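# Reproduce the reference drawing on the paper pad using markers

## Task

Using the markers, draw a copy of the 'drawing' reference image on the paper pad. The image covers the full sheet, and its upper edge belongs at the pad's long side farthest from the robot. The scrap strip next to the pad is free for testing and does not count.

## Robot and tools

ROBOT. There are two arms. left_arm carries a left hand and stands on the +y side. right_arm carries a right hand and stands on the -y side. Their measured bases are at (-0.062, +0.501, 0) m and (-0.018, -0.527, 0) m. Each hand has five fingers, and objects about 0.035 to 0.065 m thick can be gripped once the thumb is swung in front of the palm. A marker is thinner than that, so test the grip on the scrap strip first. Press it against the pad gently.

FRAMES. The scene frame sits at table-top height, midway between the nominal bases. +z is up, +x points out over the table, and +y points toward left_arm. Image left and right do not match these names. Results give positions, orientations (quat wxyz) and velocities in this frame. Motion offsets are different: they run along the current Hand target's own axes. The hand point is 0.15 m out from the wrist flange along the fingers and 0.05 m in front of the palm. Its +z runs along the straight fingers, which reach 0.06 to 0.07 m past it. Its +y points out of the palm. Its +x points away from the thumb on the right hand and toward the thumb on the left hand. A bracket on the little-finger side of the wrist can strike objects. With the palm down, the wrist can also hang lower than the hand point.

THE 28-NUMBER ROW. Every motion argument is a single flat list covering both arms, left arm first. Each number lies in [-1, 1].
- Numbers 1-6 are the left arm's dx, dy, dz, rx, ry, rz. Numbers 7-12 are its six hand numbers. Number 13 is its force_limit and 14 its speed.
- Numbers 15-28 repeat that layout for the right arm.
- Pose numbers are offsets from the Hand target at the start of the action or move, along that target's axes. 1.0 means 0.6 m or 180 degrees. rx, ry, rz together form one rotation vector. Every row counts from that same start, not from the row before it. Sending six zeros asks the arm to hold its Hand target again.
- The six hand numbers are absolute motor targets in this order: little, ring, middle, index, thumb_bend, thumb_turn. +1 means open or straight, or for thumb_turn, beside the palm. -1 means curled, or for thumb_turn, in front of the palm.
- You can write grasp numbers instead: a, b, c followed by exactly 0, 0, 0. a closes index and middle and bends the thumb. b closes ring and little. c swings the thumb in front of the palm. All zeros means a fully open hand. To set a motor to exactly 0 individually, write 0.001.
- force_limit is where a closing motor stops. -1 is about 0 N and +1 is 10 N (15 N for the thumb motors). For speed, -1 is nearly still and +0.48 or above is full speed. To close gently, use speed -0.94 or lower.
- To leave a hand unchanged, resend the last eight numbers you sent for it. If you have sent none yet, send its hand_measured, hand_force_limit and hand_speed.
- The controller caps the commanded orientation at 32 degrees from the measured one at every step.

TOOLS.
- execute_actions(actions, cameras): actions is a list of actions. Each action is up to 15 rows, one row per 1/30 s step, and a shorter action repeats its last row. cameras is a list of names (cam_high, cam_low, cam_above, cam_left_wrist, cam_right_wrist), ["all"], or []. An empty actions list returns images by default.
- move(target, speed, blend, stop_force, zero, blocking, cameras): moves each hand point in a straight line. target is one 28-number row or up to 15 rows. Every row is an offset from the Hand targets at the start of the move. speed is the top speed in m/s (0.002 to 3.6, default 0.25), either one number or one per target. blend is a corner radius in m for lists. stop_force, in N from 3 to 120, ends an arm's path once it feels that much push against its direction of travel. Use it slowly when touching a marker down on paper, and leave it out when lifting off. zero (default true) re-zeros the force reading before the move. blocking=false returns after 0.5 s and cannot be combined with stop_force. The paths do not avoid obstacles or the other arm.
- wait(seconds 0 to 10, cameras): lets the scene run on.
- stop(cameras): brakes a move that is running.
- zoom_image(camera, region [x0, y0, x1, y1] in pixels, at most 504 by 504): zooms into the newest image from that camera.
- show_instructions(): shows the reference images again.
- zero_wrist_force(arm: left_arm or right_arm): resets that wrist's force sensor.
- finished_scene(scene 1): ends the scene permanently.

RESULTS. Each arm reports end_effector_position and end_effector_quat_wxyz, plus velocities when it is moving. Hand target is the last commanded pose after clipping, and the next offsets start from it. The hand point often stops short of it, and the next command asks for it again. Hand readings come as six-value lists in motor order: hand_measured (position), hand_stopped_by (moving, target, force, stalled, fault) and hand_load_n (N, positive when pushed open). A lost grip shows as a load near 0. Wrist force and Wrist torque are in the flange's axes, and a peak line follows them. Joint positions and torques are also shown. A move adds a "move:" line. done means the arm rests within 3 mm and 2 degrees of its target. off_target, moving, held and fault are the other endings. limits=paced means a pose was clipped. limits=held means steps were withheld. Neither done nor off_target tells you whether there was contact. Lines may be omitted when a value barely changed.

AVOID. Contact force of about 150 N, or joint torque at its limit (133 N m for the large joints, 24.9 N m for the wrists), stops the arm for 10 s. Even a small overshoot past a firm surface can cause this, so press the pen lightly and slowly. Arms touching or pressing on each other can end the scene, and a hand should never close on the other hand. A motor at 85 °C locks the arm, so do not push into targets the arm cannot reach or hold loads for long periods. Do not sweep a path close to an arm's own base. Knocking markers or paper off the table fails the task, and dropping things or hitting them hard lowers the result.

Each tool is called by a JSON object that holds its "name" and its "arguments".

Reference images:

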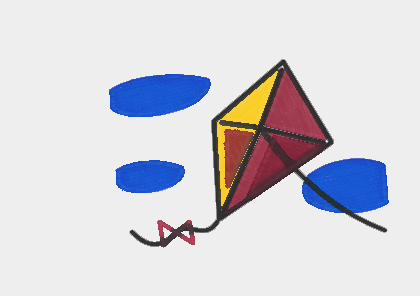

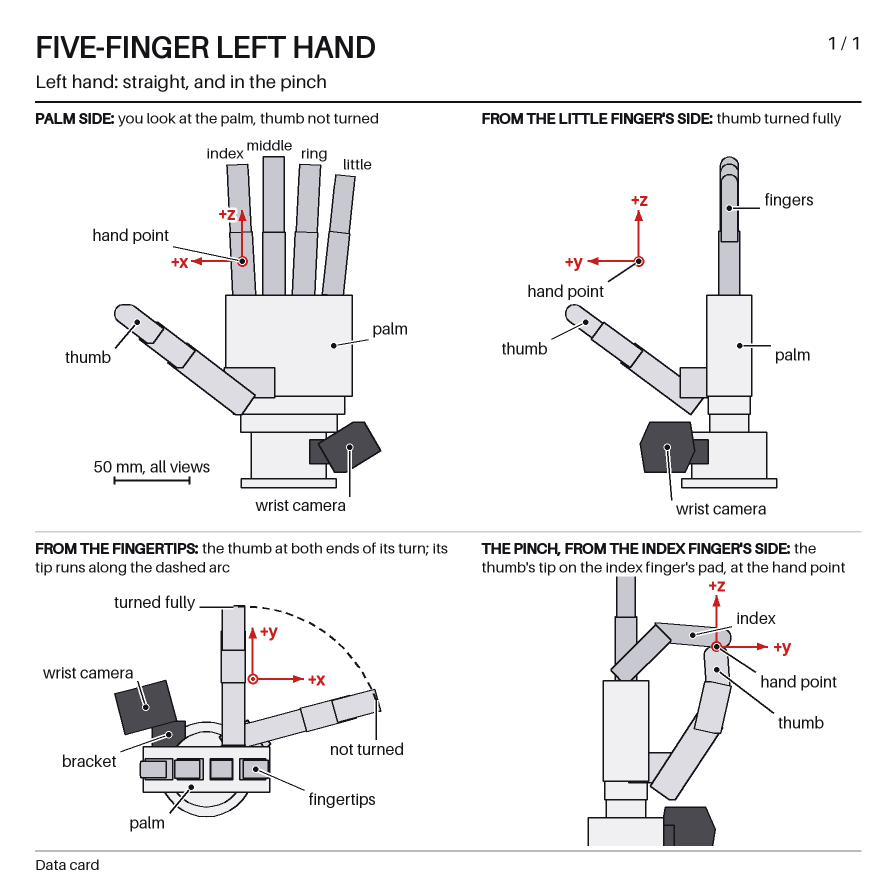

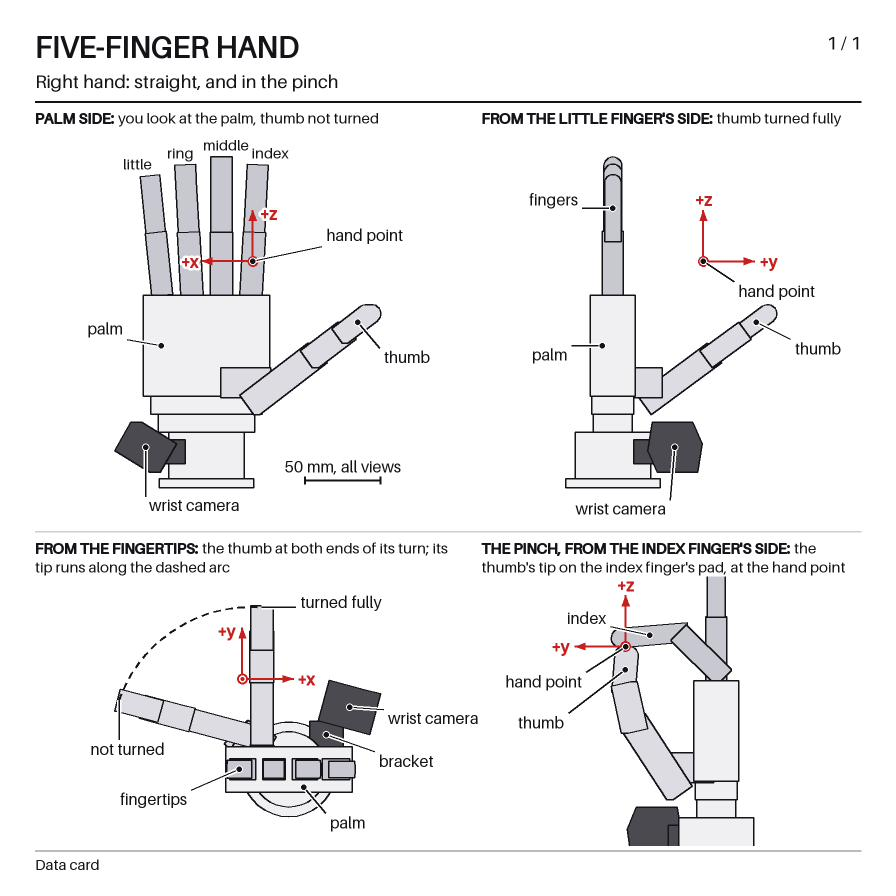

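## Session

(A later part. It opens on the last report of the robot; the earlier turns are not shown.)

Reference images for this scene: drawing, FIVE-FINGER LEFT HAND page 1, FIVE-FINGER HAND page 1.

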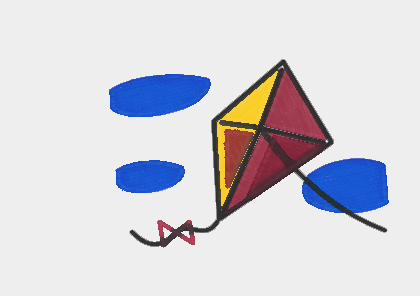

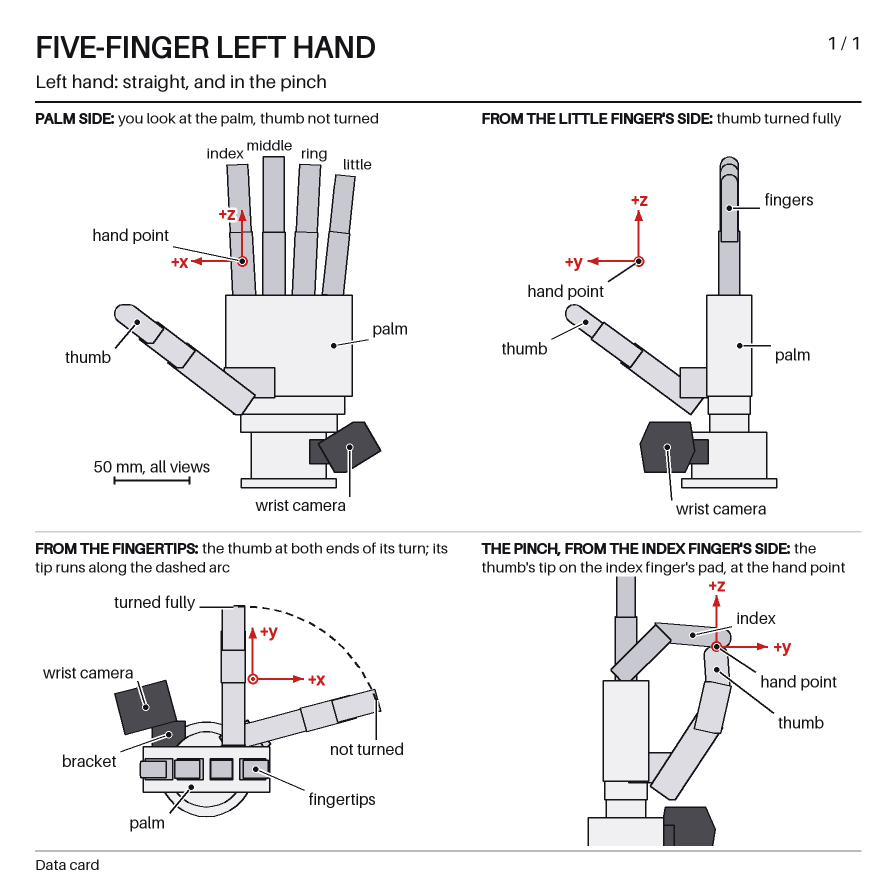

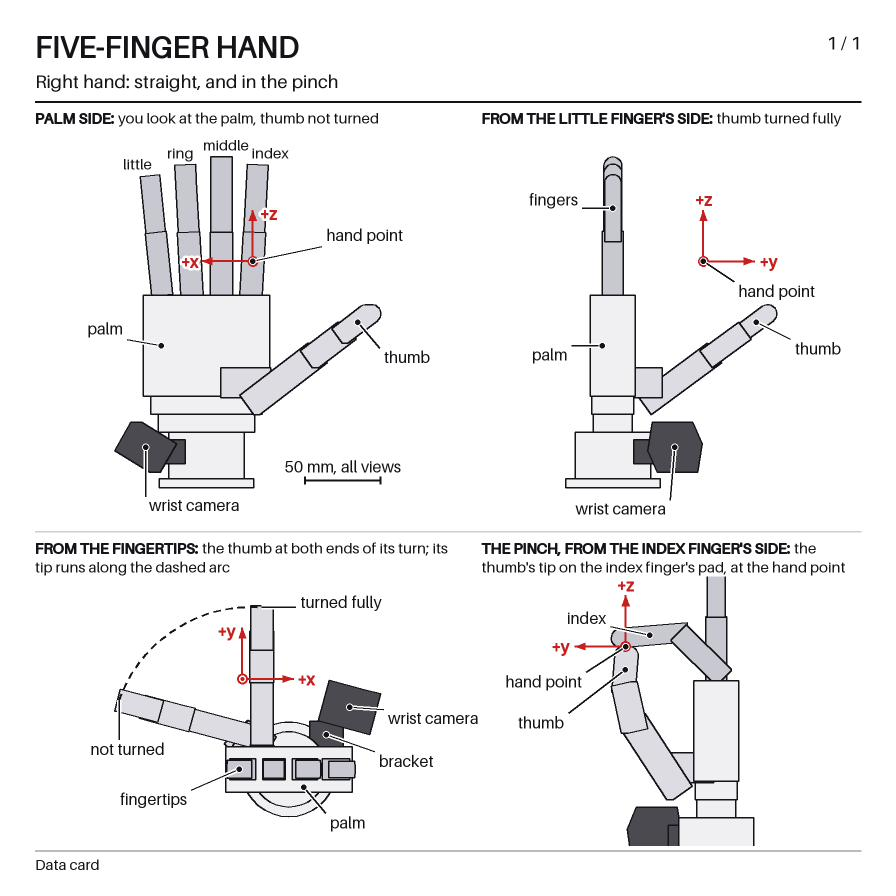

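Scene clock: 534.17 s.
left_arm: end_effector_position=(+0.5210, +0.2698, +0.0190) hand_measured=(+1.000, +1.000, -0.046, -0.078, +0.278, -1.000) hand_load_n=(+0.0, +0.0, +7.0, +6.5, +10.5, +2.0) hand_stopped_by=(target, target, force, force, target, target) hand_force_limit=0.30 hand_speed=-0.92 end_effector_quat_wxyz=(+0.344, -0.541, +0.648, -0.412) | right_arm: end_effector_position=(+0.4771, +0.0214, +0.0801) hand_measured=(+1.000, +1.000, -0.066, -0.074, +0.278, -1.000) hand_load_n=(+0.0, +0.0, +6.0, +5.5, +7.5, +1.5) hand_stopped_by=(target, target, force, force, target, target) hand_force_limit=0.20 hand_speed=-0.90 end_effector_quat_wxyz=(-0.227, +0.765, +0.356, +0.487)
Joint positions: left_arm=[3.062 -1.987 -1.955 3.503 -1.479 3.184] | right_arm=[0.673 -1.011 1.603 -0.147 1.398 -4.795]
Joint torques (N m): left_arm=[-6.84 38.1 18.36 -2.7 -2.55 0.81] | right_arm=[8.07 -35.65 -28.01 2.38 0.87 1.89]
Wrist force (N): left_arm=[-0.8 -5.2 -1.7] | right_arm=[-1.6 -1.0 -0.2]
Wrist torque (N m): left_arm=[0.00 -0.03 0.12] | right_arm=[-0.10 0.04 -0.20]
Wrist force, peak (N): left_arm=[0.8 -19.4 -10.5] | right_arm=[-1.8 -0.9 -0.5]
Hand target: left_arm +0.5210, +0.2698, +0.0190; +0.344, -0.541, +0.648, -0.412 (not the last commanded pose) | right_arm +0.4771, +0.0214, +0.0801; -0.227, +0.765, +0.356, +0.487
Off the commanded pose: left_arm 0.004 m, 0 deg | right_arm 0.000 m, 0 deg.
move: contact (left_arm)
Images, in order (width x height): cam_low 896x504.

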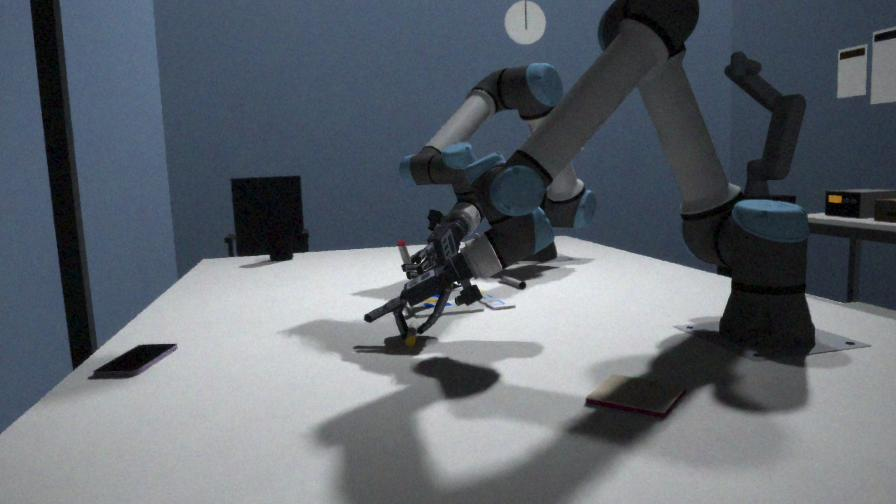

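{"name": "move", "arguments": {"target": [[0,0,0,0,0,0,1,1,0.6,0.5,0.275,-1,0,-0.75,0,0,0,0,0,0,1,1,-0.5,-0.45,0.275,-1,0.2,-0.9],[0,-0.1511,-0.0704,0,0,0,1,1,0.6,0.5,0.275,-1,0,-0.75,0,0,0,0,0,0,1,1,-0.5,-0.45,0.275,-1,0.2,-0.9]], "speed": 0.1, "cameras": ["cam_low"]}}

{"name": "move", "arguments": {"target": [[0,0,0,0,0,0,1,1,0.6,0.5,0.275,-1,0,-0.75,-0.0272,0.0006,0.0124,0,0,0,1,1,-0.5,-0.45,0.275,-1,0.2,-0.9],[0,0,0,0,0,0,1,1,0.6,0.5,0.275,-1,0,-0.75,-0.0325,-0.0009,0.0096,0,0,0,1,1,-0.5,-0.45,0.275,-1,0.2,-0.9],[0,0,0,0,0,0,1,1,0.6,0.5,0.275,-1,0,-0.75,-0.0588,-0.0197,-0.0468,0,0,0,1,1,-0.5,-0.45,0.275,-1,0.2,-0.9],[0,0,0,0,0,0,1,1,0.6,0.5,0.275,-1,0,-0.75,-0.0391,-0.0474,-0.0048,0,0,0,1,1,-0.5,-0.45,0.275,-1,0.2,-0.9],[0,0,0,0,0,0,1,1,0.6,0.5,0.275,-1,0,-0.75,-0.0305,0.0006,0.0140,0,0,0,1,1,-0.5,-0.45,0.275,-1,0.2,-0.9],[0,0,0,0,0,0,1,1,0.6,0.5,0.275,-1,0,-0.75,-0.0328,-0.0042,0.0090,0,0,0,1,1,-0.5,-0.45,0.275,-1,0.2,-0.9],[0,0,0,0,0,0,1,1,0.6,0.5,0.275,-1,0,-0.75,-0.0554,-0.0204,-0.0394,0,0,0,1,1,-0.5,-0.45,0.275,-1,0.2,-0.9],[0,0,0,0,0,0,1,1,0.6,0.5,0.275,-1,0,-0.75,-0.0400,-0.0425,-0.0065,0,0,0,1,1,-0.5,-0.45,0.275,-1,0.2,-0.9],[0,0,0,0,0,0,1,1,0.6,0.5,0.275,-1,0,-0.75,-0.0328,-0.0042,0.0090,0,0,0,1,1,-0.5,-0.45,0.275,-1,0.2,-0.9],[0,0,0,0,0,0,1,1,0.6,0.5,0.275,-1,0,-0.75,-0.0351,-0.0090,0.0041,0,0,0,1,1,-0.5,-0.45,0.275,-1,0.2,-0.9],[0,0,0,0,0,0,1,1,0.6,0.5,0.275,-1,0,-0.75,-0.0523,-0.0214,-0.0328,0,0,0,1,1,-0.5,-0.45,0.275,-1,0.2,-0.9],[0,0,0,0,0,0,1,1,0.6,0.5,0.275,-1,0,-0.75,-0.0405,-0.0381,-0.0078,0,0,0,1,1,-0.5,-0.45,0.275,-1,0.2,-0.9],[0,0,0,0,0,0,1,1,0.6,0.5,0.275,-1,0,-0.75,-0.0351,-0.0090,0.0041,0,0,0,1,1,-0.5,-0.45,0.275,-1,0.2,-0.9],[0,0,0,0,0,0,1,1,0.6,0.5,0.275,-1,0,-0.75,-0.0047,-0.0090,-0.0101,0,0,0,1,1,-0.5,-0.45,0.275,-1,0.2,-0.9]], "speed": [0.06,0.03,0.042,0.042,0.042,0.04,0.042,0.042,0.042,0.04,0.042,0.042,0.042,0.06], "blend": [0.001,0.0005,0.0005,0.0005,0.0005,0.0005,0.0005,0.0005,0.0005,0.0005,0.0005,0.0005,0.0005,0], "cameras": ["cam_above","cam_right_wrist","cam_low"]}}

Scene clock: 538.23 s.
left_arm: end_effector_position=(+0.5210, +0.2697, +0.1190) hand_measured=(+1.000, +1.000, +0.600, +0.500, +0.276, -1.000) hand_load_n=(+0.0, +0.0, -0.5, +0.0, +0.0, +0.0) hand_stopped_by=(target, target, target, target, target, target) hand_force_limit=0.00 hand_speed=-0.75 end_effector_quat_wxyz=(+0.344, -0.541, +0.648, -0.412) | right_arm: end_effector_position=(+0.4771, +0.0214, +0.0801) hand_measured=(+1.000, +1.000, -0.066, -0.074, +0.278, -1.000) hand_load_n=(+0.0, +0.0, +6.0, +5.0, +7.5, +1.5) hand_stopped_by=(target, target, force, force, target, target) hand_force_limit=0.20 hand_speed=-0.90 end_effector_quat_wxyz=(-0.227, +0.765, +0.356, +0.487)
Joint positions: left_arm=[3.062 -1.832 -1.855 3.248 -1.479 3.184] | right_arm=[0.673 -1.011 1.603 -0.147 1.398 -4.795]
Joint torques (N m): left_arm=[9.36 38.05 23.05 -2.66 1.67 1.44] | right_arm=[7.68 -36.69 -28.27 2.27 0.7 1.77]
Wrist force (N): left_arm=[-0.4 -0.7 0.2] | right_arm=[-1.5 -0.9 -0.5]
Wrist torque (N m): left_arm=[-0.08 0.01 0.02] | right_arm=[-0.07 0.03 -0.20]
Wrist force, peak (N): left_arm=[-0.5 -9.4 -14.1] | right_arm=[-1.9 -0.7 -0.6]
Hand target: left_arm +0.5211, +0.2698, +0.1190; +0.344, -0.541, +0.648, -0.412 | right_arm +0.4771, +0.0214, +0.0801; -0.227, +0.765, +0.356, +0.487
Off the commanded pose: left_arm 0.000 m, 0 deg | right_arm 0.000 m, 0 deg.
move: done
Images, in order (width x height): cam_low 896x504.

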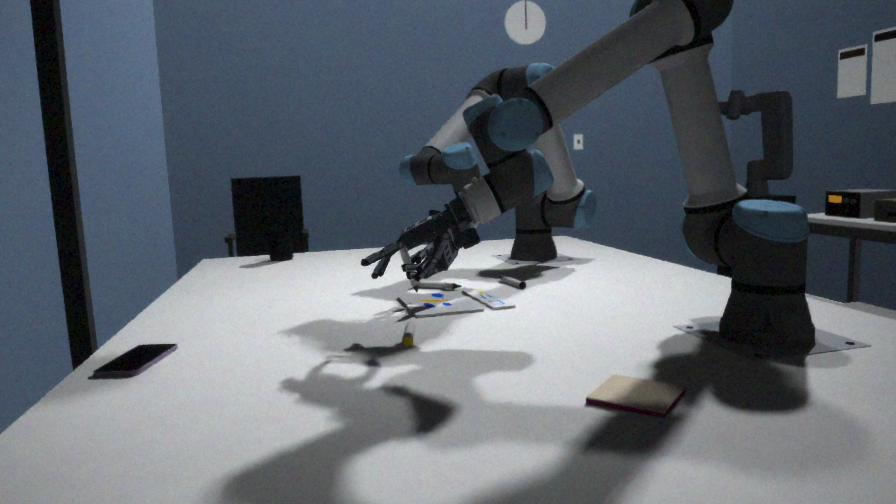

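Scene clock: 545.63 s.
left_arm: end_effector_position=(+0.5211, +0.2698, +0.1190) hand_measured=(+1.000, +1.000, +0.600, +0.500, +0.276, -1.000) hand_load_n=(+0.0, +0.0, +0.0, +0.0, +0.0, +0.0) hand_stopped_by=(target, target, target, target, target, target) hand_force_limit=0.00 hand_speed=-0.75 end_effector_quat_wxyz=(+0.344, -0.541, +0.648, -0.412) | right_arm: end_effector_position=(+0.4687, +0.0197, +0.0800) hand_measured=(+1.000, +1.000, -0.066, -0.074, +0.278, -1.000) hand_load_n=(+0.0, +0.0, +6.0, +5.0, +7.5, +2.0) hand_stopped_by=(target, target, force, force, target, target) hand_force_limit=0.20 hand_speed=-0.90 end_effector_quat_wxyz=(-0.227, +0.765, +0.356, +0.487)
Joint positions: left_arm=[3.062 -1.832 -1.855 3.248 -1.479 3.184] | right_arm=[0.681 -1.024 1.624 -0.157 1.405 -4.791]
Joint torques (N m): left_arm=[11.02 37.05 24.26 -2.54 1.77 1.35] | right_arm=[-8.14 -50.11 -28.13 2.19 -1.7 -2.57]
Wrist force (N): left_arm=[-0.4 -0.3 0.0] | right_arm=[-1.6 -0.9 -0.4]
Wrist torque (N m): left_arm=[-0.01 0.00 0.01] | right_arm=[-0.08 0.04 -0.07]
Wrist force, peak (N): left_arm=[-0.4 -1.0 0.2] | right_arm=[2.1 -0.6 -0.9]
Hand target: left_arm +0.5211, +0.2698, +0.1190; +0.344, -0.541, +0.648, -0.412 | right_arm +0.4687, +0.0197, +0.0801; -0.227, +0.765, +0.356, +0.487
Off the commanded pose: left_arm 0.000 m, 0 deg | right_arm 0.000 m, 0 deg.
move: done
Images, in order (width x height): cam_low 896x504, cam_above 896x504, cam_right_wrist 672x504.

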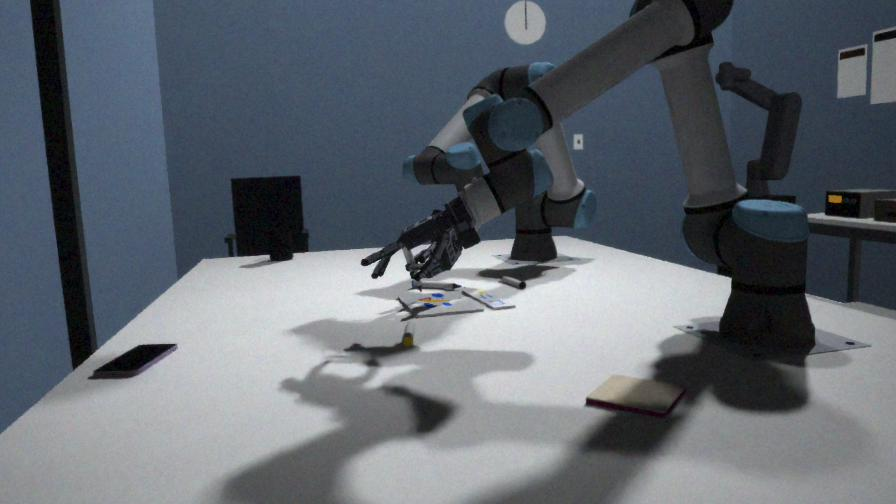

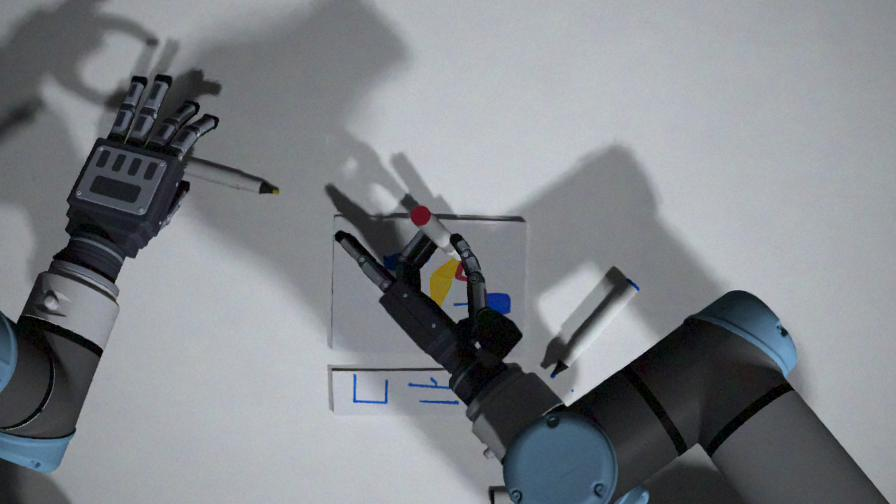

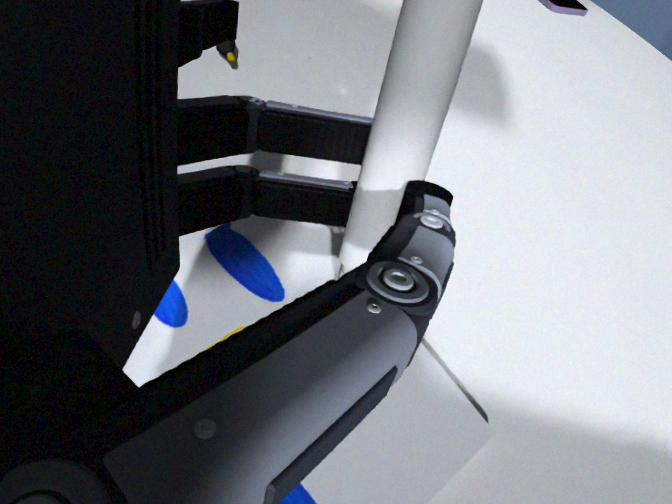

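{"name": "move", "arguments": {"target": [0,0,0,0,0,0,1,1,0.6,0.5,0.275,-1,0,-0.75,-0.0657,0.2794,-0.3360,0,0,0,1,1,-0.5,-0.45,0.275,-1,0.2,-0.9], "speed": 0.3, "cameras": ["cam_above"]}}

{"name": "zoom_image", "arguments": {"camera": "cam_above", "region": [420, 240, 504, 324]}}

Scene clock: 547.63 s.
left_arm: end_effector_position=(+0.5211, +0.2698, +0.1190) hand_measured=(+1.000, +1.000, +0.600, +0.500, +0.276, -1.000) hand_load_n=(+0.0, +0.0, +0.0, +0.0, +0.5, +0.0) hand_stopped_by=(target, target, target, target, target, target) hand_force_limit=0.00 hand_speed=-0.75 end_effector_quat_wxyz=(+0.344, -0.541, +0.648, -0.412) | right_arm: end_effector_position=(+0.4688, -0.2407, +0.1298) hand_measured=(+1.000, +1.000, -0.066, -0.074, +0.278, -1.000) hand_load_n=(+0.0, +0.0, +6.0, +5.0, +7.5, +1.5) hand_stopped_by=(target, target, force, force, target, target) hand_force_limit=0.20 hand_speed=-0.90 end_effector_quat_wxyz=(-0.227, +0.765, +0.356, +0.487)
Joint positions: left_arm=[3.062 -1.832 -1.855 3.248 -1.479 3.184] | right_arm=[0.083 -1.434 2.081 -0.066 0.879 -5.11]
Joint torques (N m): left_arm=[11.26 37.08 23.51 -2.51 1.79 1.37] | right_arm=[-7.17 -30.38 -7.03 3.17 -2.07 -2.5]
Wrist force (N): left_arm=[-0.1 -0.5 0.1] | right_arm=[-1.5 -0.9 -0.2]
Wrist torque (N m): left_arm=[-0.04 -0.04 0.03] | right_arm=[-0.08 0.02 -0.05]
Wrist force, peak (N): left_arm=[-0.5 -0.7 0.6] | right_arm=[-1.5 -1.8 0.6]
Hand target: left_arm +0.5211, +0.2698, +0.1190; +0.344, -0.541, +0.648, -0.412 | right_arm +0.4688, -0.2407, +0.1299; -0.227, +0.765, +0.356, +0.487
Off the commanded pose: left_arm 0.000 m, 0 deg | right_arm 0.000 m, 0 deg.
move: done
Images, in order (width x height): cam_above 896x504.

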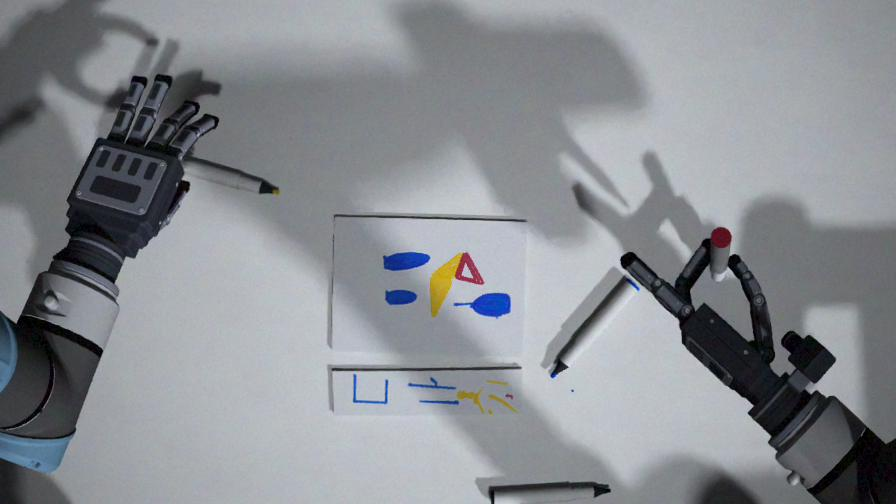

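Scaled by 6.000 from the camera's 896x504 image, which has a finer 1280x720 frame.

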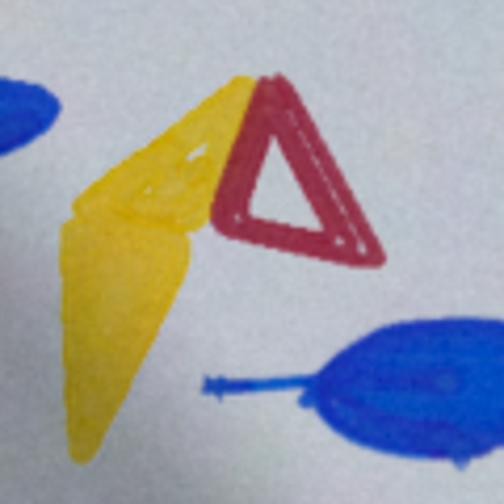

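{"name": "move", "arguments": {"target": [[0,0,0,0,0,0,1,1,0.6,0.5,0.275,-1,0,-0.75,0.0426,-0.2732,0.3562,0,0,0,1,1,-0.5,-0.45,0.275,-1,0.2,-0.9],[0,0,0,0,0,0,1,1,0.6,0.5,0.275,-1,0,-0.75,0.0371,-0.2747,0.3532,0,0,0,1,1,-0.5,-0.45,0.275,-1,0.2,-0.9],[0,0,0,0,0,0,1,1,0.6,0.5,0.275,-1,0,-0.75,0.0136,-0.2914,0.3029,0,0,0,1,1,-0.5,-0.45,0.275,-1,0.2,-0.9],[0,0,0,0,0,0,1,1,0.6,0.5,0.275,-1,0,-0.75,0.0313,-0.3164,0.3405,0,0,0,1,1,-0.5,-0.45,0.275,-1,0.2,-0.9],[0,0,0,0,0,0,1,1,0.6,0.5,0.275,-1,0,-0.75,0.0298,-0.3056,0.3374,0,0,0,1,1,-0.5,-0.45,0.275,-1,0.2,-0.9],[0,0,0,0,0,0,1,1,0.6,0.5,0.275,-1,0,-0.75,0.0338,-0.2846,0.3460,0,0,0,1,1,-0.5,-0.45,0.275,-1,0.2,-0.9],[0,0,0,0,0,0,1,1,0.6,0.5,0.275,-1,0,-0.75,0.0214,-0.2935,0.3194,0,0,0,1,1,-0.5,-0.45,0.275,-1,0.2,-0.9],[0,0,0,0,0,0,1,1,0.6,0.5,0.275,-1,0,-0.75,0.0298,-0.3056,0.3374,0,0,0,1,1,-0.5,-0.45,0.275,-1,0.2,-0.9],[0,0,0,0,0,0,1,1,0.6,0.5,0.275,-1,0,-0.75,0.0293,-0.3017,0.3363,0,0,0,1,1,-0.5,-0.45,0.275,-1,0.2,-0.9],[0,0,0,0,0,0,1,1,0.6,0.5,0.275,-1,0,-0.75,0.0318,-0.2888,0.3417,0,0,0,1,1,-0.5,-0.45,0.275,-1,0.2,-0.9],[0,0,0,0,0,0,1,1,0.6,0.5,0.275,-1,0,-0.75,0.0241,-0.2943,0.3253,0,0,0,1,1,-0.5,-0.45,0.275,-1,0.2,-0.9],[0,0,0,0,0,0,1,1,0.6,0.5,0.275,-1,0,-0.75,0.0293,-0.3017,0.3363,0,0,0,1,1,-0.5,-0.45,0.275,-1,0.2,-0.9],[0,0,0,0,0,0,1,1,0.6,0.5,0.275,-1,0,-0.75,0.0300,-0.2924,0.3379,0,0,0,1,1,-0.5,-0.45,0.275,-1,0.2,-0.9],[0,0,0,0,0,0,1,1,0.6,0.5,0.275,-1,0,-0.75,0.0265,-0.2949,0.3305,0,0,0,1,1,-0.5,-0.45,0.275,-1,0.2,-0.9],[0,0,0,0,0,0,1,1,0.6,0.5,0.275,-1,0,-0.75,0.0719,-0.2948,0.3092,0,0,0,1,1,-0.5,-0.45,0.275,-1,0.2,-0.9]], "speed": [0.22,0.03,0.04,0.04,0.035,0.035,0.035,0.035,0.035,0.03,0.03,0.03,0.03,0.03,0.08], "blend": [0,0.0005,0.0005,0.0005,0.0005,0.0005,0.0005,0.0005,0.0005,0.0005,0.0005,0.0005,0.0005,0.0005,0]}}

Scene clock: 559.73 s.
left_arm: end_effector_position=(+0.5211, +0.2698, +0.1190) hand_measured=(+1.000, +1.000, +0.600, +0.500, +0.276, -1.000) hand_load_n=(+0.0, +0.0, +0.0, +0.0, +0.0, +0.0) hand_stopped_by=(target, target, target, target, target, target) hand_force_limit=0.00 hand_speed=-0.75 end_effector_quat_wxyz=(+0.344, -0.541, +0.648, -0.412) | right_arm: end_effector_position=(+0.4533, +0.0157, +0.0902) hand_measured=(+1.000, +1.000, -0.066, -0.074, +0.278, -1.000) hand_load_n=(+0.0, +0.0, +6.5, +5.0, +7.5, +1.5) hand_stopped_by=(target, target, force, force, target, target) hand_force_limit=0.20 hand_speed=-0.90 end_effector_quat_wxyz=(-0.227, +0.765, +0.356, +0.487)
Joint positions: left_arm=[3.062 -1.832 -1.855 3.248 -1.479 3.184] | right_arm=[0.695 -1.062 1.656 -0.152 1.418 -4.785]
Joint torques (N m): left_arm=[10.39 38.29 23.55 -2.51 1.65 1.3] | right_arm=[-8.52 -47.76 -28.04 2.36 -1.63 -2.24]
Wrist force (N): left_arm=[-0.1 -0.8 0.2] | right_arm=[-1.7 -0.7 -0.2]
Wrist torque (N m): left_arm=[-0.10 -0.04 0.03] | right_arm=[-0.06 0.05 -0.07]
Wrist force, peak (N): left_arm=[-0.3 -1.0 0.2] | right_arm=[-1.6 -1.8 0.5]
Hand target: left_arm +0.5211, +0.2698, +0.1190; +0.344, -0.541, +0.648, -0.412 | right_arm +0.4533, +0.0157, +0.0903; -0.227, +0.765, +0.356, +0.487
Off the commanded pose: left_arm 0.000 m, 0 deg | right_arm 0.000 m, 0 deg.
move: done

{"name": "move", "arguments": {"target": [[0,0,0,0,0,0,1,1,0.6,0.5,0.275,-1,0,-0.75,-0.0378,-0.0273,0.0297,0,0,0,1,1,-0.5,-0.45,0.275,-1,0.2,-0.9],[0,0,0,0,0,0,1,1,0.6,0.5,0.275,-1,0,-0.75,-0.0430,-0.0247,0.0273,0,0,0,1,1,-0.5,-0.45,0.275,-1,0.2,-0.9],[0,0,0,0,0,0,1,1,0.6,0.5,0.275,-1,0,-0.75,-0.0610,0.0018,-0.0112,0,0,0,1,1,-0.5,-0.45,0.275,-1,0.2,-0.9],[0,0,0,0,0,0,1,1,0.6,0.5,0.275,-1,0,-0.75,-0.0498,-0.1017,0.0122,0,0,0,1,1,-0.5,-0.45,0.275,-1,0.2,-0.9],[0,0,0,0,0,0,1,1,0.6,0.5,0.275,-1,0,-0.75,-0.0409,-0.0273,0.0317,0,0,0,1,1,-0.5,-0.45,0.275,-1,0.2,-0.9],[0,0,0,0,0,0,1,1,0.6,0.5,0.275,-1,0,-0.75,-0.0425,-0.0287,0.0282,0,0,0,1,1,-0.5,-0.45,0.275,-1,0.2,-0.9],[0,0,0,0,0,0,1,1,0.6,0.5,0.275,-1,0,-0.75,-0.0590,-0.0047,-0.0068,0,0,0,1,1,-0.5,-0.45,0.275,-1,0.2,-0.9],[0,0,0,0,0,0,1,1,0.6,0.5,0.275,-1,0,-0.75,-0.0498,-0.0899,0.0123,0,0,0,1,1,-0.5,-0.45,0.275,-1,0.2,-0.9],[0,0,0,0,0,0,1,1,0.6,0.5,0.275,-1,0,-0.75,-0.0425,-0.0287,0.0282,0,0,0,1,1,-0.5,-0.45,0.275,-1,0.2,-0.9],[0,0,0,0,0,0,1,1,0.6,0.5,0.275,-1,0,-0.75,-0.0439,-0.0300,0.0252,0,0,0,1,1,-0.5,-0.45,0.275,-1,0.2,-0.9],[0,0,0,0,0,0,1,1,0.6,0.5,0.275,-1,0,-0.75,-0.0570,-0.0109,-0.0027,0,0,0,1,1,-0.5,-0.45,0.275,-1,0.2,-0.9],[0,0,0,0,0,0,1,1,0.6,0.5,0.275,-1,0,-0.75,-0.0497,-0.0788,0.0125,0,0,0,1,1,-0.5,-0.45,0.275,-1,0.2,-0.9],[0,0,0,0,0,0,1,1,0.6,0.5,0.275,-1,0,-0.75,-0.0439,-0.0300,0.0252,0,0,0,1,1,-0.5,-0.45,0.275,-1,0.2,-0.9],[0,0,0,0,0,0,1,1,0.6,0.5,0.275,-1,0,-0.75,0.0018,-0.0299,0.0038,0,0,0,1,1,-0.5,-0.45,0.275,-1,0.2,-0.9]], "speed": [0.08,0.03,0.045,0.048,0.048,0.04,0.048,0.048,0.048,0.04,0.048,0.048,0.048,0.1], "blend": [0,0.0005,0.0005,0.0005,0.0005,0.0005,0.0005,0.0005,0.0005,0.0005,0.0005,0.0005,0.0005,0]}}

Scene clock: 572.00 s.
left_arm: end_effector_position=(+0.5211, +0.2698, +0.1190) hand_measured=(+1.000, +1.000, +0.600, +0.500, +0.276, -1.000) hand_load_n=(+0.0, +0.0, +0.0, +0.0, +0.5, +0.0) hand_stopped_by=(target, target, target, target, target, target) hand_force_limit=0.00 hand_speed=-0.75 end_effector_quat_wxyz=(+0.344, -0.541, +0.648, -0.412) | right_arm: end_effector_position=(+0.4411, +0.0292, +0.0902) hand_measured=(+1.000, +1.000, -0.066, -0.074, +0.278, -1.000) hand_load_n=(+0.0, +0.0, +6.5, +5.0, +7.5, +1.5) hand_stopped_by=(target, target, force, force, target, target) hand_force_limit=0.20 hand_speed=-0.90 end_effector_quat_wxyz=(-0.227, +0.765, +0.356, +0.487)
Joint positions: left_arm=[3.062 -1.832 -1.855 3.248 -1.479 3.184] | right_arm=[0.732 -1.053 1.642 -0.148 1.451 -4.769]
Joint torques (N m): left_arm=[10.33 36.63 23.22 -2.54 1.48 1.36] | right_arm=[-8.17 -47.8 -29.23 2.22 -1.7 -2.48]
Wrist force (N): left_arm=[-0.3 -0.7 0.1] | right_arm=[-1.6 -0.9 -0.5]
Wrist torque (N m): left_arm=[-0.06 -0.02 0.02] | right_arm=[-0.06 0.06 -0.07]
Wrist force, peak (N): left_arm=[0.1 -0.9 0.4] | right_arm=[-2.0 -1.1 -0.2]
Hand target: left_arm +0.5211, +0.2698, +0.1190; +0.344, -0.541, +0.648, -0.412 | right_arm +0.4411, +0.0292, +0.0903; -0.227, +0.765, +0.356, +0.487
Off the commanded pose: left_arm 0.000 m, 0 deg | right_arm 0.000 m, 0 deg.
move: done

{"name": "move", "arguments": {"target": [[0,0,0,0,0,0,1,1,0.6,0.5,0.275,-1,0,-0.75,-0.04385,-0.00142,0.0169,0,0,0,1,1,-0.5,-0.45,0.275,-1,0.2,-0.9],
[0,0,0,0,0,0,1,1,0.6,0.5,0.275,-1,0,-0.75,-0.04896,0.00116,0.01467,0,0,0,1,1,-0.5,-0.45,0.275,-1,0.2,-0.9],
[0,0,0,0,0,0,1,1,0.6,0.5,0.275,-1,0,-0.75,-0.05698,0.01292,-0.00242,0,0,0,1,1,-0.5,-0.45,0.275,-1,0.2,-0.9],
[0,0,0,0,0,0,1,1,0.6,0.5,0.275,-1,0,-0.75,-0.0515,-0.03804,0.00901,0,0,0,1,1,-0.5,-0.45,0.275,-1,0.2,-0.9],
[0,0,0,0,0,0,1,1,0.6,0.5,0.275,-1,0,-0.75,-0.04718,-0.00143,0.01846,0,0,0,1,1,-0.5,-0.45,0.275,-1,0.2,-0.9],
[0,0,0,0,0,0,1,1,0.6,0.5,0.275,-1,0,-0.75,-0.04859,-0.00269,0.01543,0,0,0,1,1,-0.5,-0.45,0.275,-1,0.2,-0.9],
[0,0,0,0,0,0,1,1,0.6,0.5,0.275,-1,0,-0.75,-0.05511,0.00685,0.00156,0,0,0,1,1,-0.5,-0.45,0.275,-1,0.2,-0.9],
[0,0,0,0,0,0,1,1,0.6,0.5,0.275,-1,0,-0.75,-0.05144,-0.02692,0.00921,0,0,0,1,1,-0.5,-0.45,0.275,-1,0.2,-0.9],
[0,0,0,0,0,0,1,1,0.6,0.5,0.275,-1,0,-0.75,-0.04859,-0.00269,0.01543,0,0,0,1,1,-0.5,-0.45,0.275,-1,0.2,-0.9],
[0,0,0,0,0,0,1,1,0.6,0.5,0.275,-1,0,-0.75,-0.05,-0.00398,0.01242,0,0,0,1,1,-0.5,-0.45,0.275,-1,0.2,-0.9],
[0,0,0,0,0,0,1,1,0.6,0.5,0.275,-1,0,-0.75,-0.05318,0.00067,0.00565,0,0,0,1,1,-0.5,-0.45,0.275,-1,0.2,-0.9],
[0,0,0,0,0,0,1,1,0.6,0.5,0.275,-1,0,-0.75,-0.05142,-0.01593,0.00931,0,0,0,1,1,-0.5,-0.45,0.275,-1,0.2,-0.9],
[0,0,0,0,0,0,1,1,0.6,0.5,0.275,-1,0,-0.75,-0.0513,-0.00516,0.00963,0,0,0,1,1,-0.5,-0.45,0.275,-1,0.2,-0.9],
[0,0,0,0,0,0,1,1,0.6,0.5,0.275,-1,0,-0.75,-0.00552,-0.00506,-0.01184,0,0,0,1,1,-0.5,-0.45,0.275,-1,0.2,-0.9]], "speed": [0.07,0.03,0.042,0.042,0.042,0.042,0.042,0.042,0.042,0.042,0.042,0.042,0.042,0.08], "blend": 0.0005}}

{"name": "move", "arguments": {"target": [0,0,0,0,0,0,1,1,0.6,0.5,0.275,-1,0,-0.75,-0.0657,0.2794,-0.336,0,0,0,1,1,-0.5,-0.45,0.275,-1,0.2,-0.9], "speed": 0.3, "cameras": ["cam_above"]}}

Scene clock: 581.83 s.
left_arm: end_effector_position=(+0.5211, +0.2698, +0.1190) hand_measured=(+1.000, +1.000, +0.600, +0.500, +0.276, -1.000) hand_load_n=(+0.0, -0.5, +0.0, +0.0, +0.0, +0.0) hand_stopped_by=(target, target, target, target, target, target) hand_force_limit=0.00 hand_speed=-0.75 end_effector_quat_wxyz=(+0.344, -0.541, +0.648, -0.412) | right_arm: end_effector_position=(+0.4338, +0.0252, +0.0902) hand_measured=(+1.000, +1.000, -0.066, -0.074, +0.278, -1.000) hand_load_n=(+0.0, +0.0, +6.0, +5.0, +7.5, +1.5) hand_stopped_by=(target, target, force, force, target, target) hand_force_limit=0.20 hand_speed=-0.90 end_effector_quat_wxyz=(-0.227, +0.765, +0.356, +0.487)
Joint positions: left_arm=[3.062 -1.832 -1.855 3.248 -1.479 3.184] | right_arm=[0.736 -1.068 1.666 -0.158 1.455 -4.768]
Joint torques (N m): left_arm=[9.9 36.55 23.52 -2.58 1.34 1.31] | right_arm=[-7.81 -48.5 -28.71 2.31 -1.46 -2.58]
Wrist force (N): left_arm=[-0.2 -0.6 0.5] | right_arm=[-1.5 -0.9 -0.4]
Wrist torque (N m): left_arm=[-0.09 -0.01 0.02] | right_arm=[-0.06 0.04 -0.06]
Wrist force, peak (N): left_arm=[-0.2 -1.0 0.0] | right_arm=[-2.0 -0.8 -0.2]
Hand target: left_arm +0.5211, +0.2698, +0.1190; +0.344, -0.541, +0.648, -0.412 | right_arm +0.4338, +0.0252, +0.0903; -0.227, +0.765, +0.356, +0.487
Off the commanded pose: left_arm 0.000 m, 0 deg | right_arm 0.000 m, 0 deg.
move: done

Scene clock: 583.47 s.
left_arm: end_effector_position=(+0.5211, +0.2698, +0.1190) hand_measured=(+1.000, +1.000, +0.600, +0.500, +0.276, -1.000) hand_load_n=(+0.0, +0.0, +0.0, +0.0, +0.0, +0.0) hand_stopped_by=(target, target, target, target, target, target) hand_force_limit=0.00 hand_speed=-0.75 end_effector_quat_wxyz=(+0.344, -0.541, +0.648, -0.412) | right_arm: end_effector_position=(+0.4339, -0.2353, +0.1400) hand_measured=(+1.000, +1.000, -0.066, -0.074, +0.278, -1.000) hand_load_n=(+0.0, +0.0, +6.5, +5.0, +7.5, +1.5) hand_stopped_by=(target, target, force, force, target, target) hand_force_limit=0.20 hand_speed=-0.90 end_effector_quat_wxyz=(-0.227, +0.765, +0.356, +0.487)
Joint positions: left_arm=[3.062 -1.832 -1.855 3.248 -1.479 3.184] | right_arm=[0.113 -1.52 2.144 -0.055 0.905 -5.089]
Joint torques (N m): left_arm=[9.64 36.13 23.26 -2.48 1.36 1.27] | right_arm=[-7.98 -27.61 -7.79 2.93 -2.18 -2.54]
Wrist force (N): left_arm=[-0.4 -0.6 0.3] | right_arm=[-1.7 -0.9 -0.3]
Wrist torque (N m): left_arm=[-0.05 0.01 0.02] | right_arm=[-0.08 0.06 -0.07]
Wrist force, peak (N): left_arm=[-0.5 -0.6 0.5] | right_arm=[-1.9 0.2 -1.3]
Hand target: left_arm +0.5211, +0.2698, +0.1190; +0.344, -0.541, +0.648, -0.412 | right_arm +0.4339, -0.2353, +0.1400; -0.227, +0.765, +0.356, +0.487
Off the commanded pose: left_arm 0.000 m, 0 deg | right_arm 0.000 m, 0 deg.
move: done
Images, in order (width x height): cam_above 896x504.

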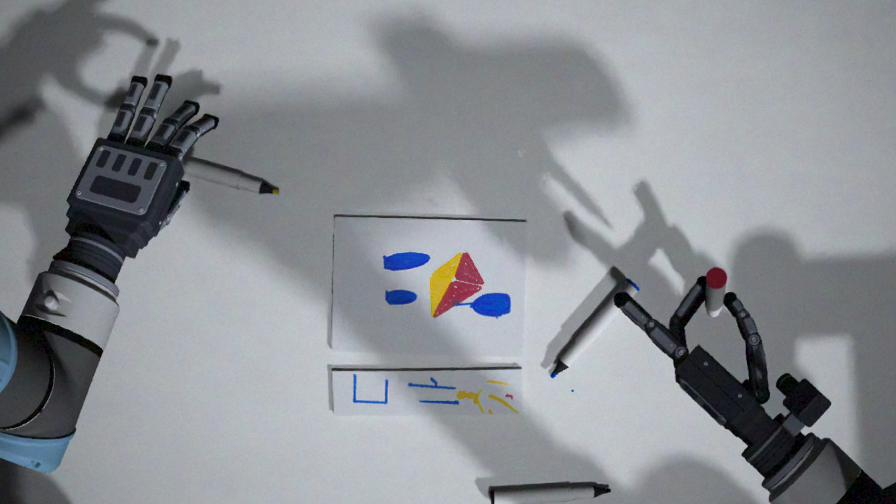

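{"name": "zoom_image", "arguments": {"camera": "cam_above", "region": [360, 230, 530, 340]}}

{"name": "zoom_image", "arguments": {"camera": "cam_above", "region": [420, 244, 500, 324]}}

Scaled by 2.965 from the camera's 896x504 image, which has a finer 1280x720 frame.

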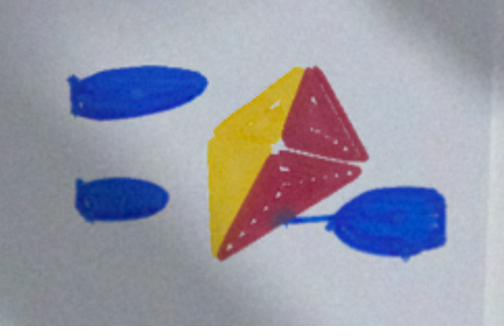

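Scaled by 6.300 from the camera's 896x504 image, which has a finer 1280x720 frame.

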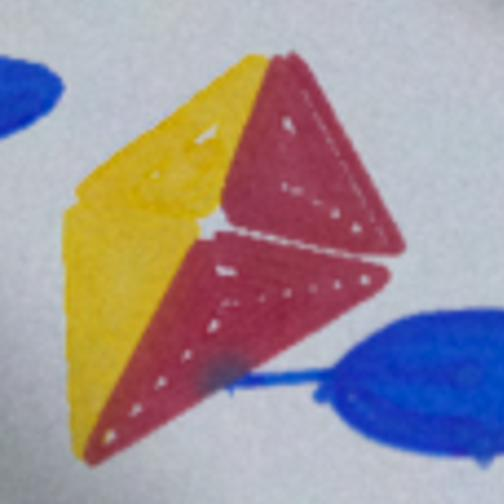

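{"name": "show_instructions", "arguments": {}}

Reference images for this scene: drawing, FIVE-FINGER LEFT HAND page 1, FIVE-FINGER HAND page 1.

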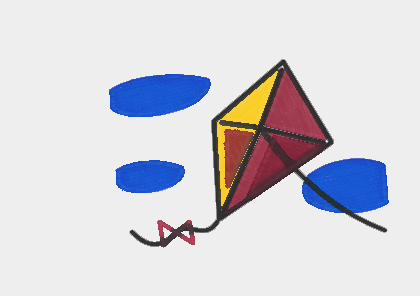

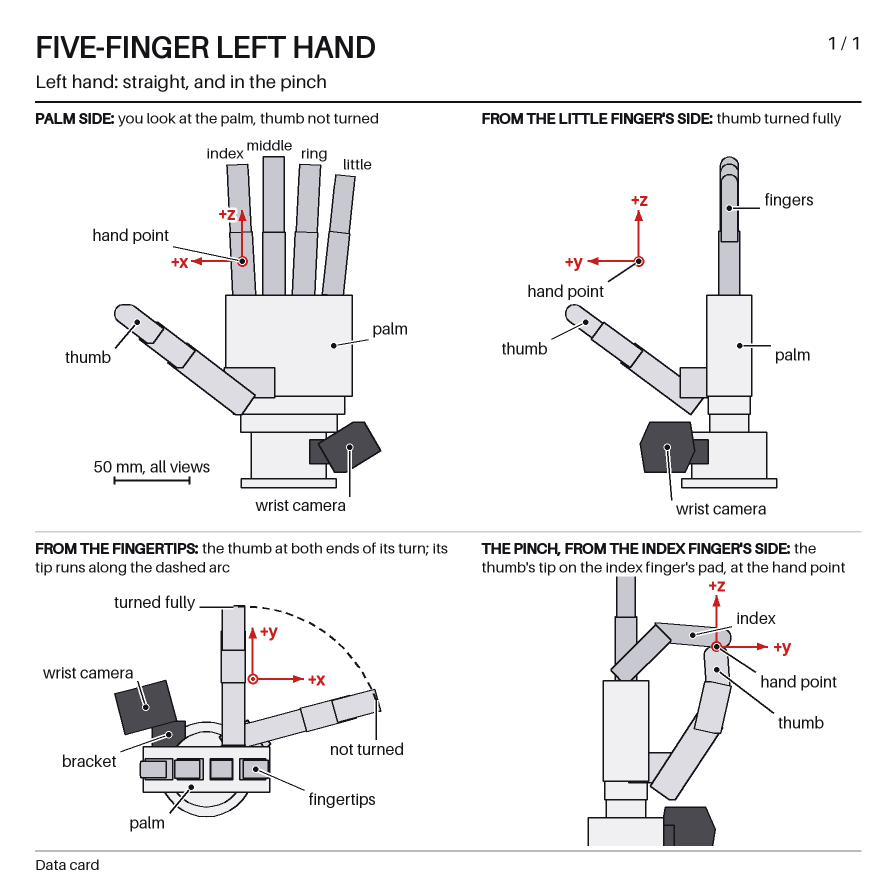

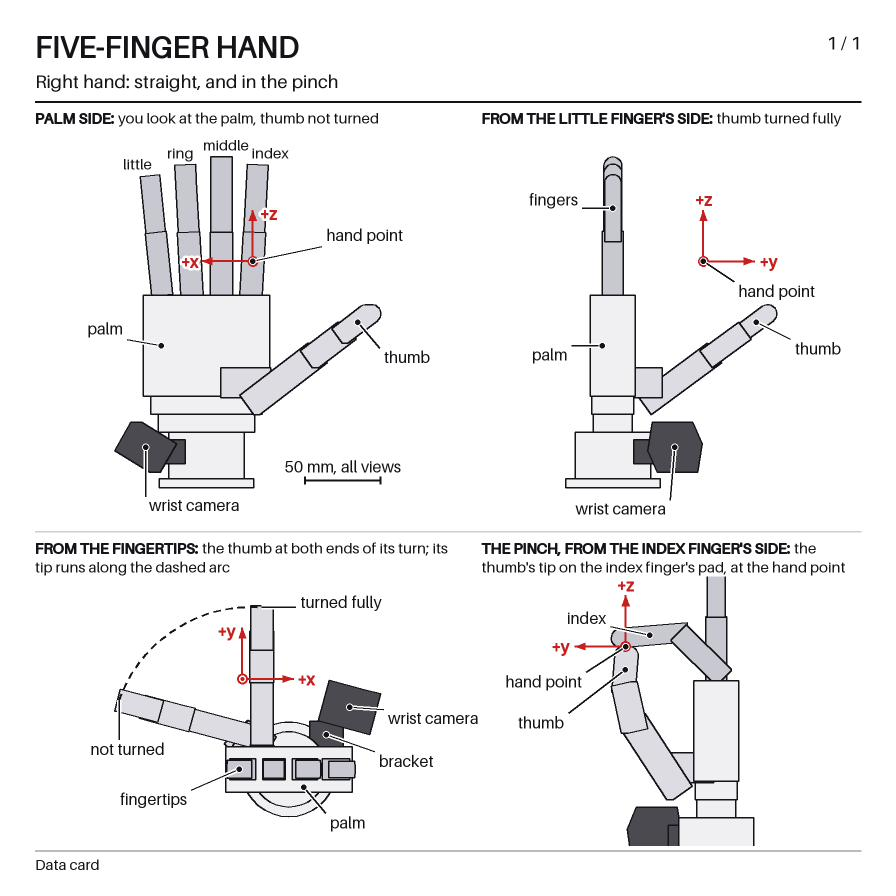

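{"name": "move", "arguments": {"target": [0,0,0,0,0,0,1,1,0.6,0.5,0.275,-1,0,-0.75,0.0657,-0.2794,0.336,0,0,0,1,1,-0.5,-0.45,0.275,-1,0.2,-0.9], "speed": 0.3}}

Scene clock: 588.40 s.
left_arm: end_effector_position=(+0.5211, +0.2698, +0.1190) hand_measured=(+1.000, +1.000, +0.600, +0.500, +0.276, -1.000) hand_load_n=(+0.0, +0.0, +0.0, +0.0, +0.0, +0.0) hand_stopped_by=(target, target, target, target, target, target) hand_force_limit=0.00 hand_speed=-0.75 end_effector_quat_wxyz=(+0.344, -0.541, +0.648, -0.412) | right_arm: end_effector_position=(+0.4338, +0.0251, +0.0903) hand_measured=(+1.000, +1.000, -0.066, -0.074, +0.278, -1.000) hand_load_n=(+0.0, +0.0, +6.0, +5.0, +7.5, +1.5) hand_stopped_by=(target, target, force, force, target, target) hand_force_limit=0.20 hand_speed=-0.90 end_effector_quat_wxyz=(-0.227, +0.765, +0.356, +0.487)
Joint positions: left_arm=[3.062 -1.832 -1.855 3.248 -1.479 3.184] | right_arm=[0.736 -1.069 1.666 -0.158 1.455 -4.768]
Joint torques (N m): left_arm=[8.85 35.83 23.18 -2.39 1.28 1.29] | right_arm=[8.07 -33.68 -28.61 2.36 1.05 1.92]
Wrist force (N): left_arm=[-0.1 -0.7 0.5] | right_arm=[-1.7 -1.0 -0.5]
Wrist torque (N m): left_arm=[-0.10 -0.03 0.04] | right_arm=[-0.08 0.07 -0.21]
Wrist force, peak (N): left_arm=[-0.2 -1.0 0.1] | right_arm=[-1.5 -2.0 0.6]
Hand target: left_arm +0.5211, +0.2698, +0.1190; +0.344, -0.541, +0.648, -0.412 | right_arm +0.4338, +0.0252, +0.0903; -0.227, +0.765, +0.356, +0.487
Off the commanded pose: left_arm 0.000 m, 0 deg | right_arm 0.000 m, 0 deg.
move: done

{"name": "move", "arguments": {"target": [[0,0,0,0,0,0,1,1,0.6,0.5,0.275,-1,0,-0.75,-0.03704,0.00897,0.03153,0,0,0,1,1,-0.5,-0.45,0.275,-1,0.2,-0.9],
[0,0,0,0,0,0,1,1,0.6,0.5,0.275,-1,0,-0.75,-0.04218,0.0115,0.02925,0,0,0,1,1,-0.5,-0.45,0.275,-1,0.2,-0.9],
[0,0,0,0,0,0,1,1,0.6,0.5,0.275,-1,0,-0.75,-0.05679,0.03326,-0.00188,0,0,0,1,1,-0.5,-0.45,0.275,-1,0.2,-0.9],
[0,0,0,0,0,0,1,1,0.6,0.5,0.275,-1,0,-0.75,-0.0472,-0.05804,0.0181,0,0,0,1,1,-0.5,-0.45,0.275,-1,0.2,-0.9],
[0,0,0,0,0,0,1,1,0.6,0.5,0.275,-1,0,-0.75,-0.04037,0.00897,0.03309,0,0,0,1,1,-0.5,-0.45,0.275,-1,0.2,-0.9],
[0,0,0,0,0,0,1,1,0.6,0.5,0.275,-1,0,-0.75,-0.04183,0.00753,0.02997,0,0,0,1,1,-0.5,-0.45,0.275,-1,0.2,-0.9],
[0,0,0,0,0,0,1,1,0.6,0.5,0.275,-1,0,-0.75,-0.05497,0.02754,0.00198,0,0,0,1,1,-0.5,-0.45,0.275,-1,0.2,-0.9],
[0,0,0,0,0,0,1,1,0.6,0.5,0.275,-1,0,-0.75,-0.04721,-0.04587,0.01815,0,0,0,1,1,-0.5,-0.45,0.275,-1,0.2,-0.9],
[0,0,0,0,0,0,1,1,0.6,0.5,0.275,-1,0,-0.75,-0.04183,0.00753,0.02997,0,0,0,1,1,-0.5,-0.45,0.275,-1,0.2,-0.9],
[0,0,0,0,0,0,1,1,0.6,0.5,0.275,-1,0,-0.75,-0.04328,0.00614,0.02685,0,0,0,1,1,-0.5,-0.45,0.275,-1,0.2,-0.9],
[0,0,0,0,0,0,1,1,0.6,0.5,0.275,-1,0,-0.75,-0.05298,0.02102,0.0062,0,0,0,1,1,-0.5,-0.45,0.275,-1,0.2,-0.9],
[0,0,0,0,0,0,1,1,0.6,0.5,0.275,-1,0,-0.75,-0.04717,-0.03334,0.01829,0,0,0,1,1,-0.5,-0.45,0.275,-1,0.2,-0.9],
[0,0,0,0,0,0,1,1,0.6,0.5,0.275,-1,0,-0.75,-0.04328,0.00614,0.02685,0,0,0,1,1,-0.5,-0.45,0.275,-1,0.2,-0.9],
[0,0,0,0,0,0,1,1,0.6,0.5,0.275,-1,0,-0.75,0.0025,0.00624,0.00538,0,0,0,1,1,-0.5,-0.45,0.275,-1,0.2,-0.9]], "speed": [0.07,0.03,0.048,0.048,0.048,0.042,0.048,0.048,0.048,0.042,0.048,0.048,0.048,0.08], "blend": 0.0005}}

{"name": "move", "arguments": {"target": [0,0,0,0,0,0,1,1,0.6,0.5,0.275,-1,0,-0.75,-0.0657,0.2794,-0.336,0,0,0,1,1,-0.5,-0.45,0.275,-1,0.2,-0.9], "speed": 0.3, "cameras": ["cam_above"]}}

{"name": "zoom_image", "arguments": {"camera": "cam_above", "region": [420, 244, 500, 324]}}

Scene clock: 598.57 s.
left_arm: end_effector_position=(+0.5211, +0.2698, +0.1190) hand_measured=(+1.000, +1.000, +0.600, +0.500, +0.276, -1.000) hand_load_n=(+0.0, +0.0, +0.0, +0.0, +0.0, +0.0) hand_stopped_by=(target, target, target, target, target, target) hand_force_limit=0.00 hand_speed=-0.75 end_effector_quat_wxyz=(+0.344, -0.541, +0.648, -0.412) | right_arm: end_effector_position=(+0.4389, +0.0255, +0.0902) hand_measured=(+1.000, +1.000, -0.066, -0.074, +0.278, -1.000) hand_load_n=(+0.0, +0.5, +6.5, +5.0, +7.5, +1.5) hand_stopped_by=(target, target, force, force, target, target) hand_force_limit=0.20 hand_speed=-0.90 end_effector_quat_wxyz=(-0.227, +0.765, +0.356, +0.487)
Joint positions: left_arm=[3.062 -1.832 -1.855 3.248 -1.479 3.184] | right_arm=[0.729 -1.062 1.656 -0.153 1.449 -4.771]
Joint torques (N m): left_arm=[8.82 35.94 23.37 -2.36 1.12 1.31] | right_arm=[-7.9 -48.18 -28.4 2.57 -1.74 -2.46]
Wrist force (N): left_arm=[-0.1 -0.4 0.0] | right_arm=[-1.5 -0.8 -0.4]
Wrist torque (N m): left_arm=[-0.02 -0.03 0.02] | right_arm=[-0.05 0.03 -0.06]
Wrist force, peak (N): left_arm=[-0.5 -0.9 0.2] | right_arm=[1.1 -1.8 -0.8]
Hand target: left_arm +0.5211, +0.2698, +0.1190; +0.344, -0.541, +0.648, -0.412 | right_arm +0.4389, +0.0255, +0.0903; -0.227, +0.765, +0.356, +0.487
Off the commanded pose: left_arm 0.000 m, 0 deg | right_arm 0.000 m, 0 deg.
move: done

Scene clock: 600.17 s.
left_arm: end_effector_position=(+0.5211, +0.2698, +0.1190) hand_measured=(+1.000, +1.000, +0.600, +0.500, +0.276, -1.000) hand_load_n=(+0.0, +0.0, +0.0, -0.5, +0.0, +0.0) hand_stopped_by=(target, target, target, target, target, target) hand_force_limit=0.00 hand_speed=-0.75 end_effector_quat_wxyz=(+0.344, -0.541, +0.648, -0.412) | right_arm: end_effector_position=(+0.4390, -0.2349, +0.1400) hand_measured=(+1.000, +1.000, -0.066, -0.074, +0.278, -1.000) hand_load_n=(+0.0, +0.0, +6.0, +5.0, +7.5, +1.5) hand_stopped_by=(target, target, force, force, target, target) hand_force_limit=0.20 hand_speed=-0.90 end_effector_quat_wxyz=(-0.227, +0.765, +0.356, +0.487)
Joint positions: left_arm=[3.062 -1.832 -1.855 3.248 -1.479 3.184] | right_arm=[0.112 -1.509 2.132 -0.054 0.904 -5.09]
Joint torques (N m): left_arm=[9.3 36.27 23.4 -2.46 1.04 1.19] | right_arm=[-8.04 -27.9 -7.74 2.76 -2.39 -2.35]
Wrist force (N): left_arm=[-0.3 -0.5 0.2] | right_arm=[-1.7 -0.9 -0.2]
Wrist torque (N m): left_arm=[-0.04 -0.01 0.02] | right_arm=[-0.08 0.05 -0.06]
Wrist force, peak (N): left_arm=[-0.3 -0.9 0.4] | right_arm=[-1.4 -1.9 0.7]
Hand target: left_arm +0.5211, +0.2698, +0.1190; +0.344, -0.541, +0.648, -0.412 | right_arm +0.4390, -0.2350, +0.1400; -0.227, +0.765, +0.356, +0.487
Off the commanded pose: left_arm 0.000 m, 0 deg | right_arm 0.000 m, 0 deg.
move: done
Images, in order (width x height): cam_above 896x504.

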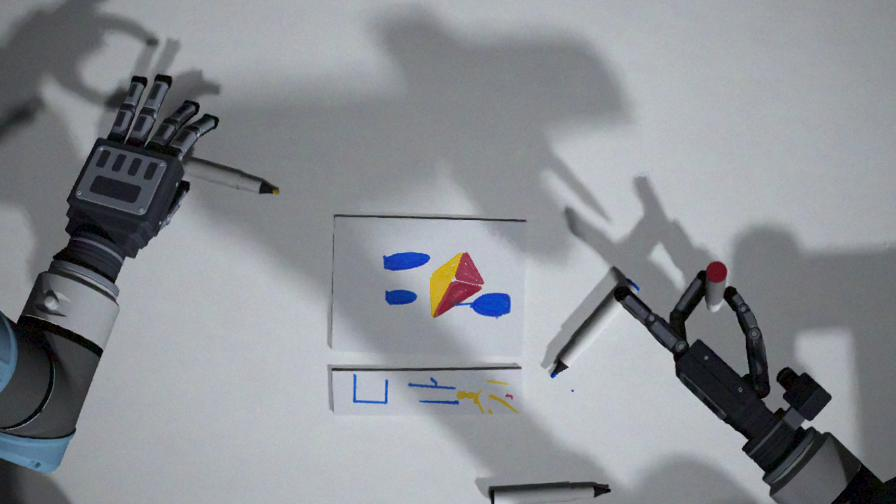

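Scaled by 6.300 from the camera's 896x504 image, which has a finer 1280x720 frame.

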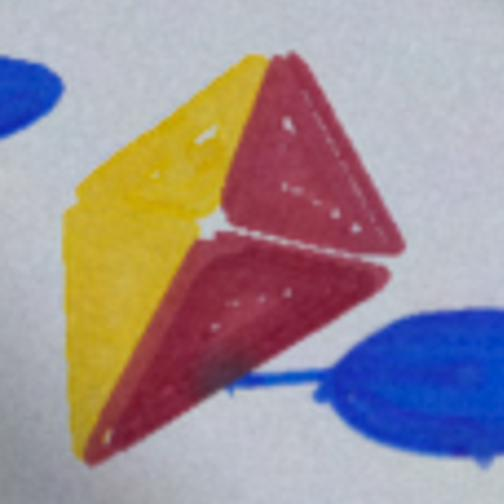

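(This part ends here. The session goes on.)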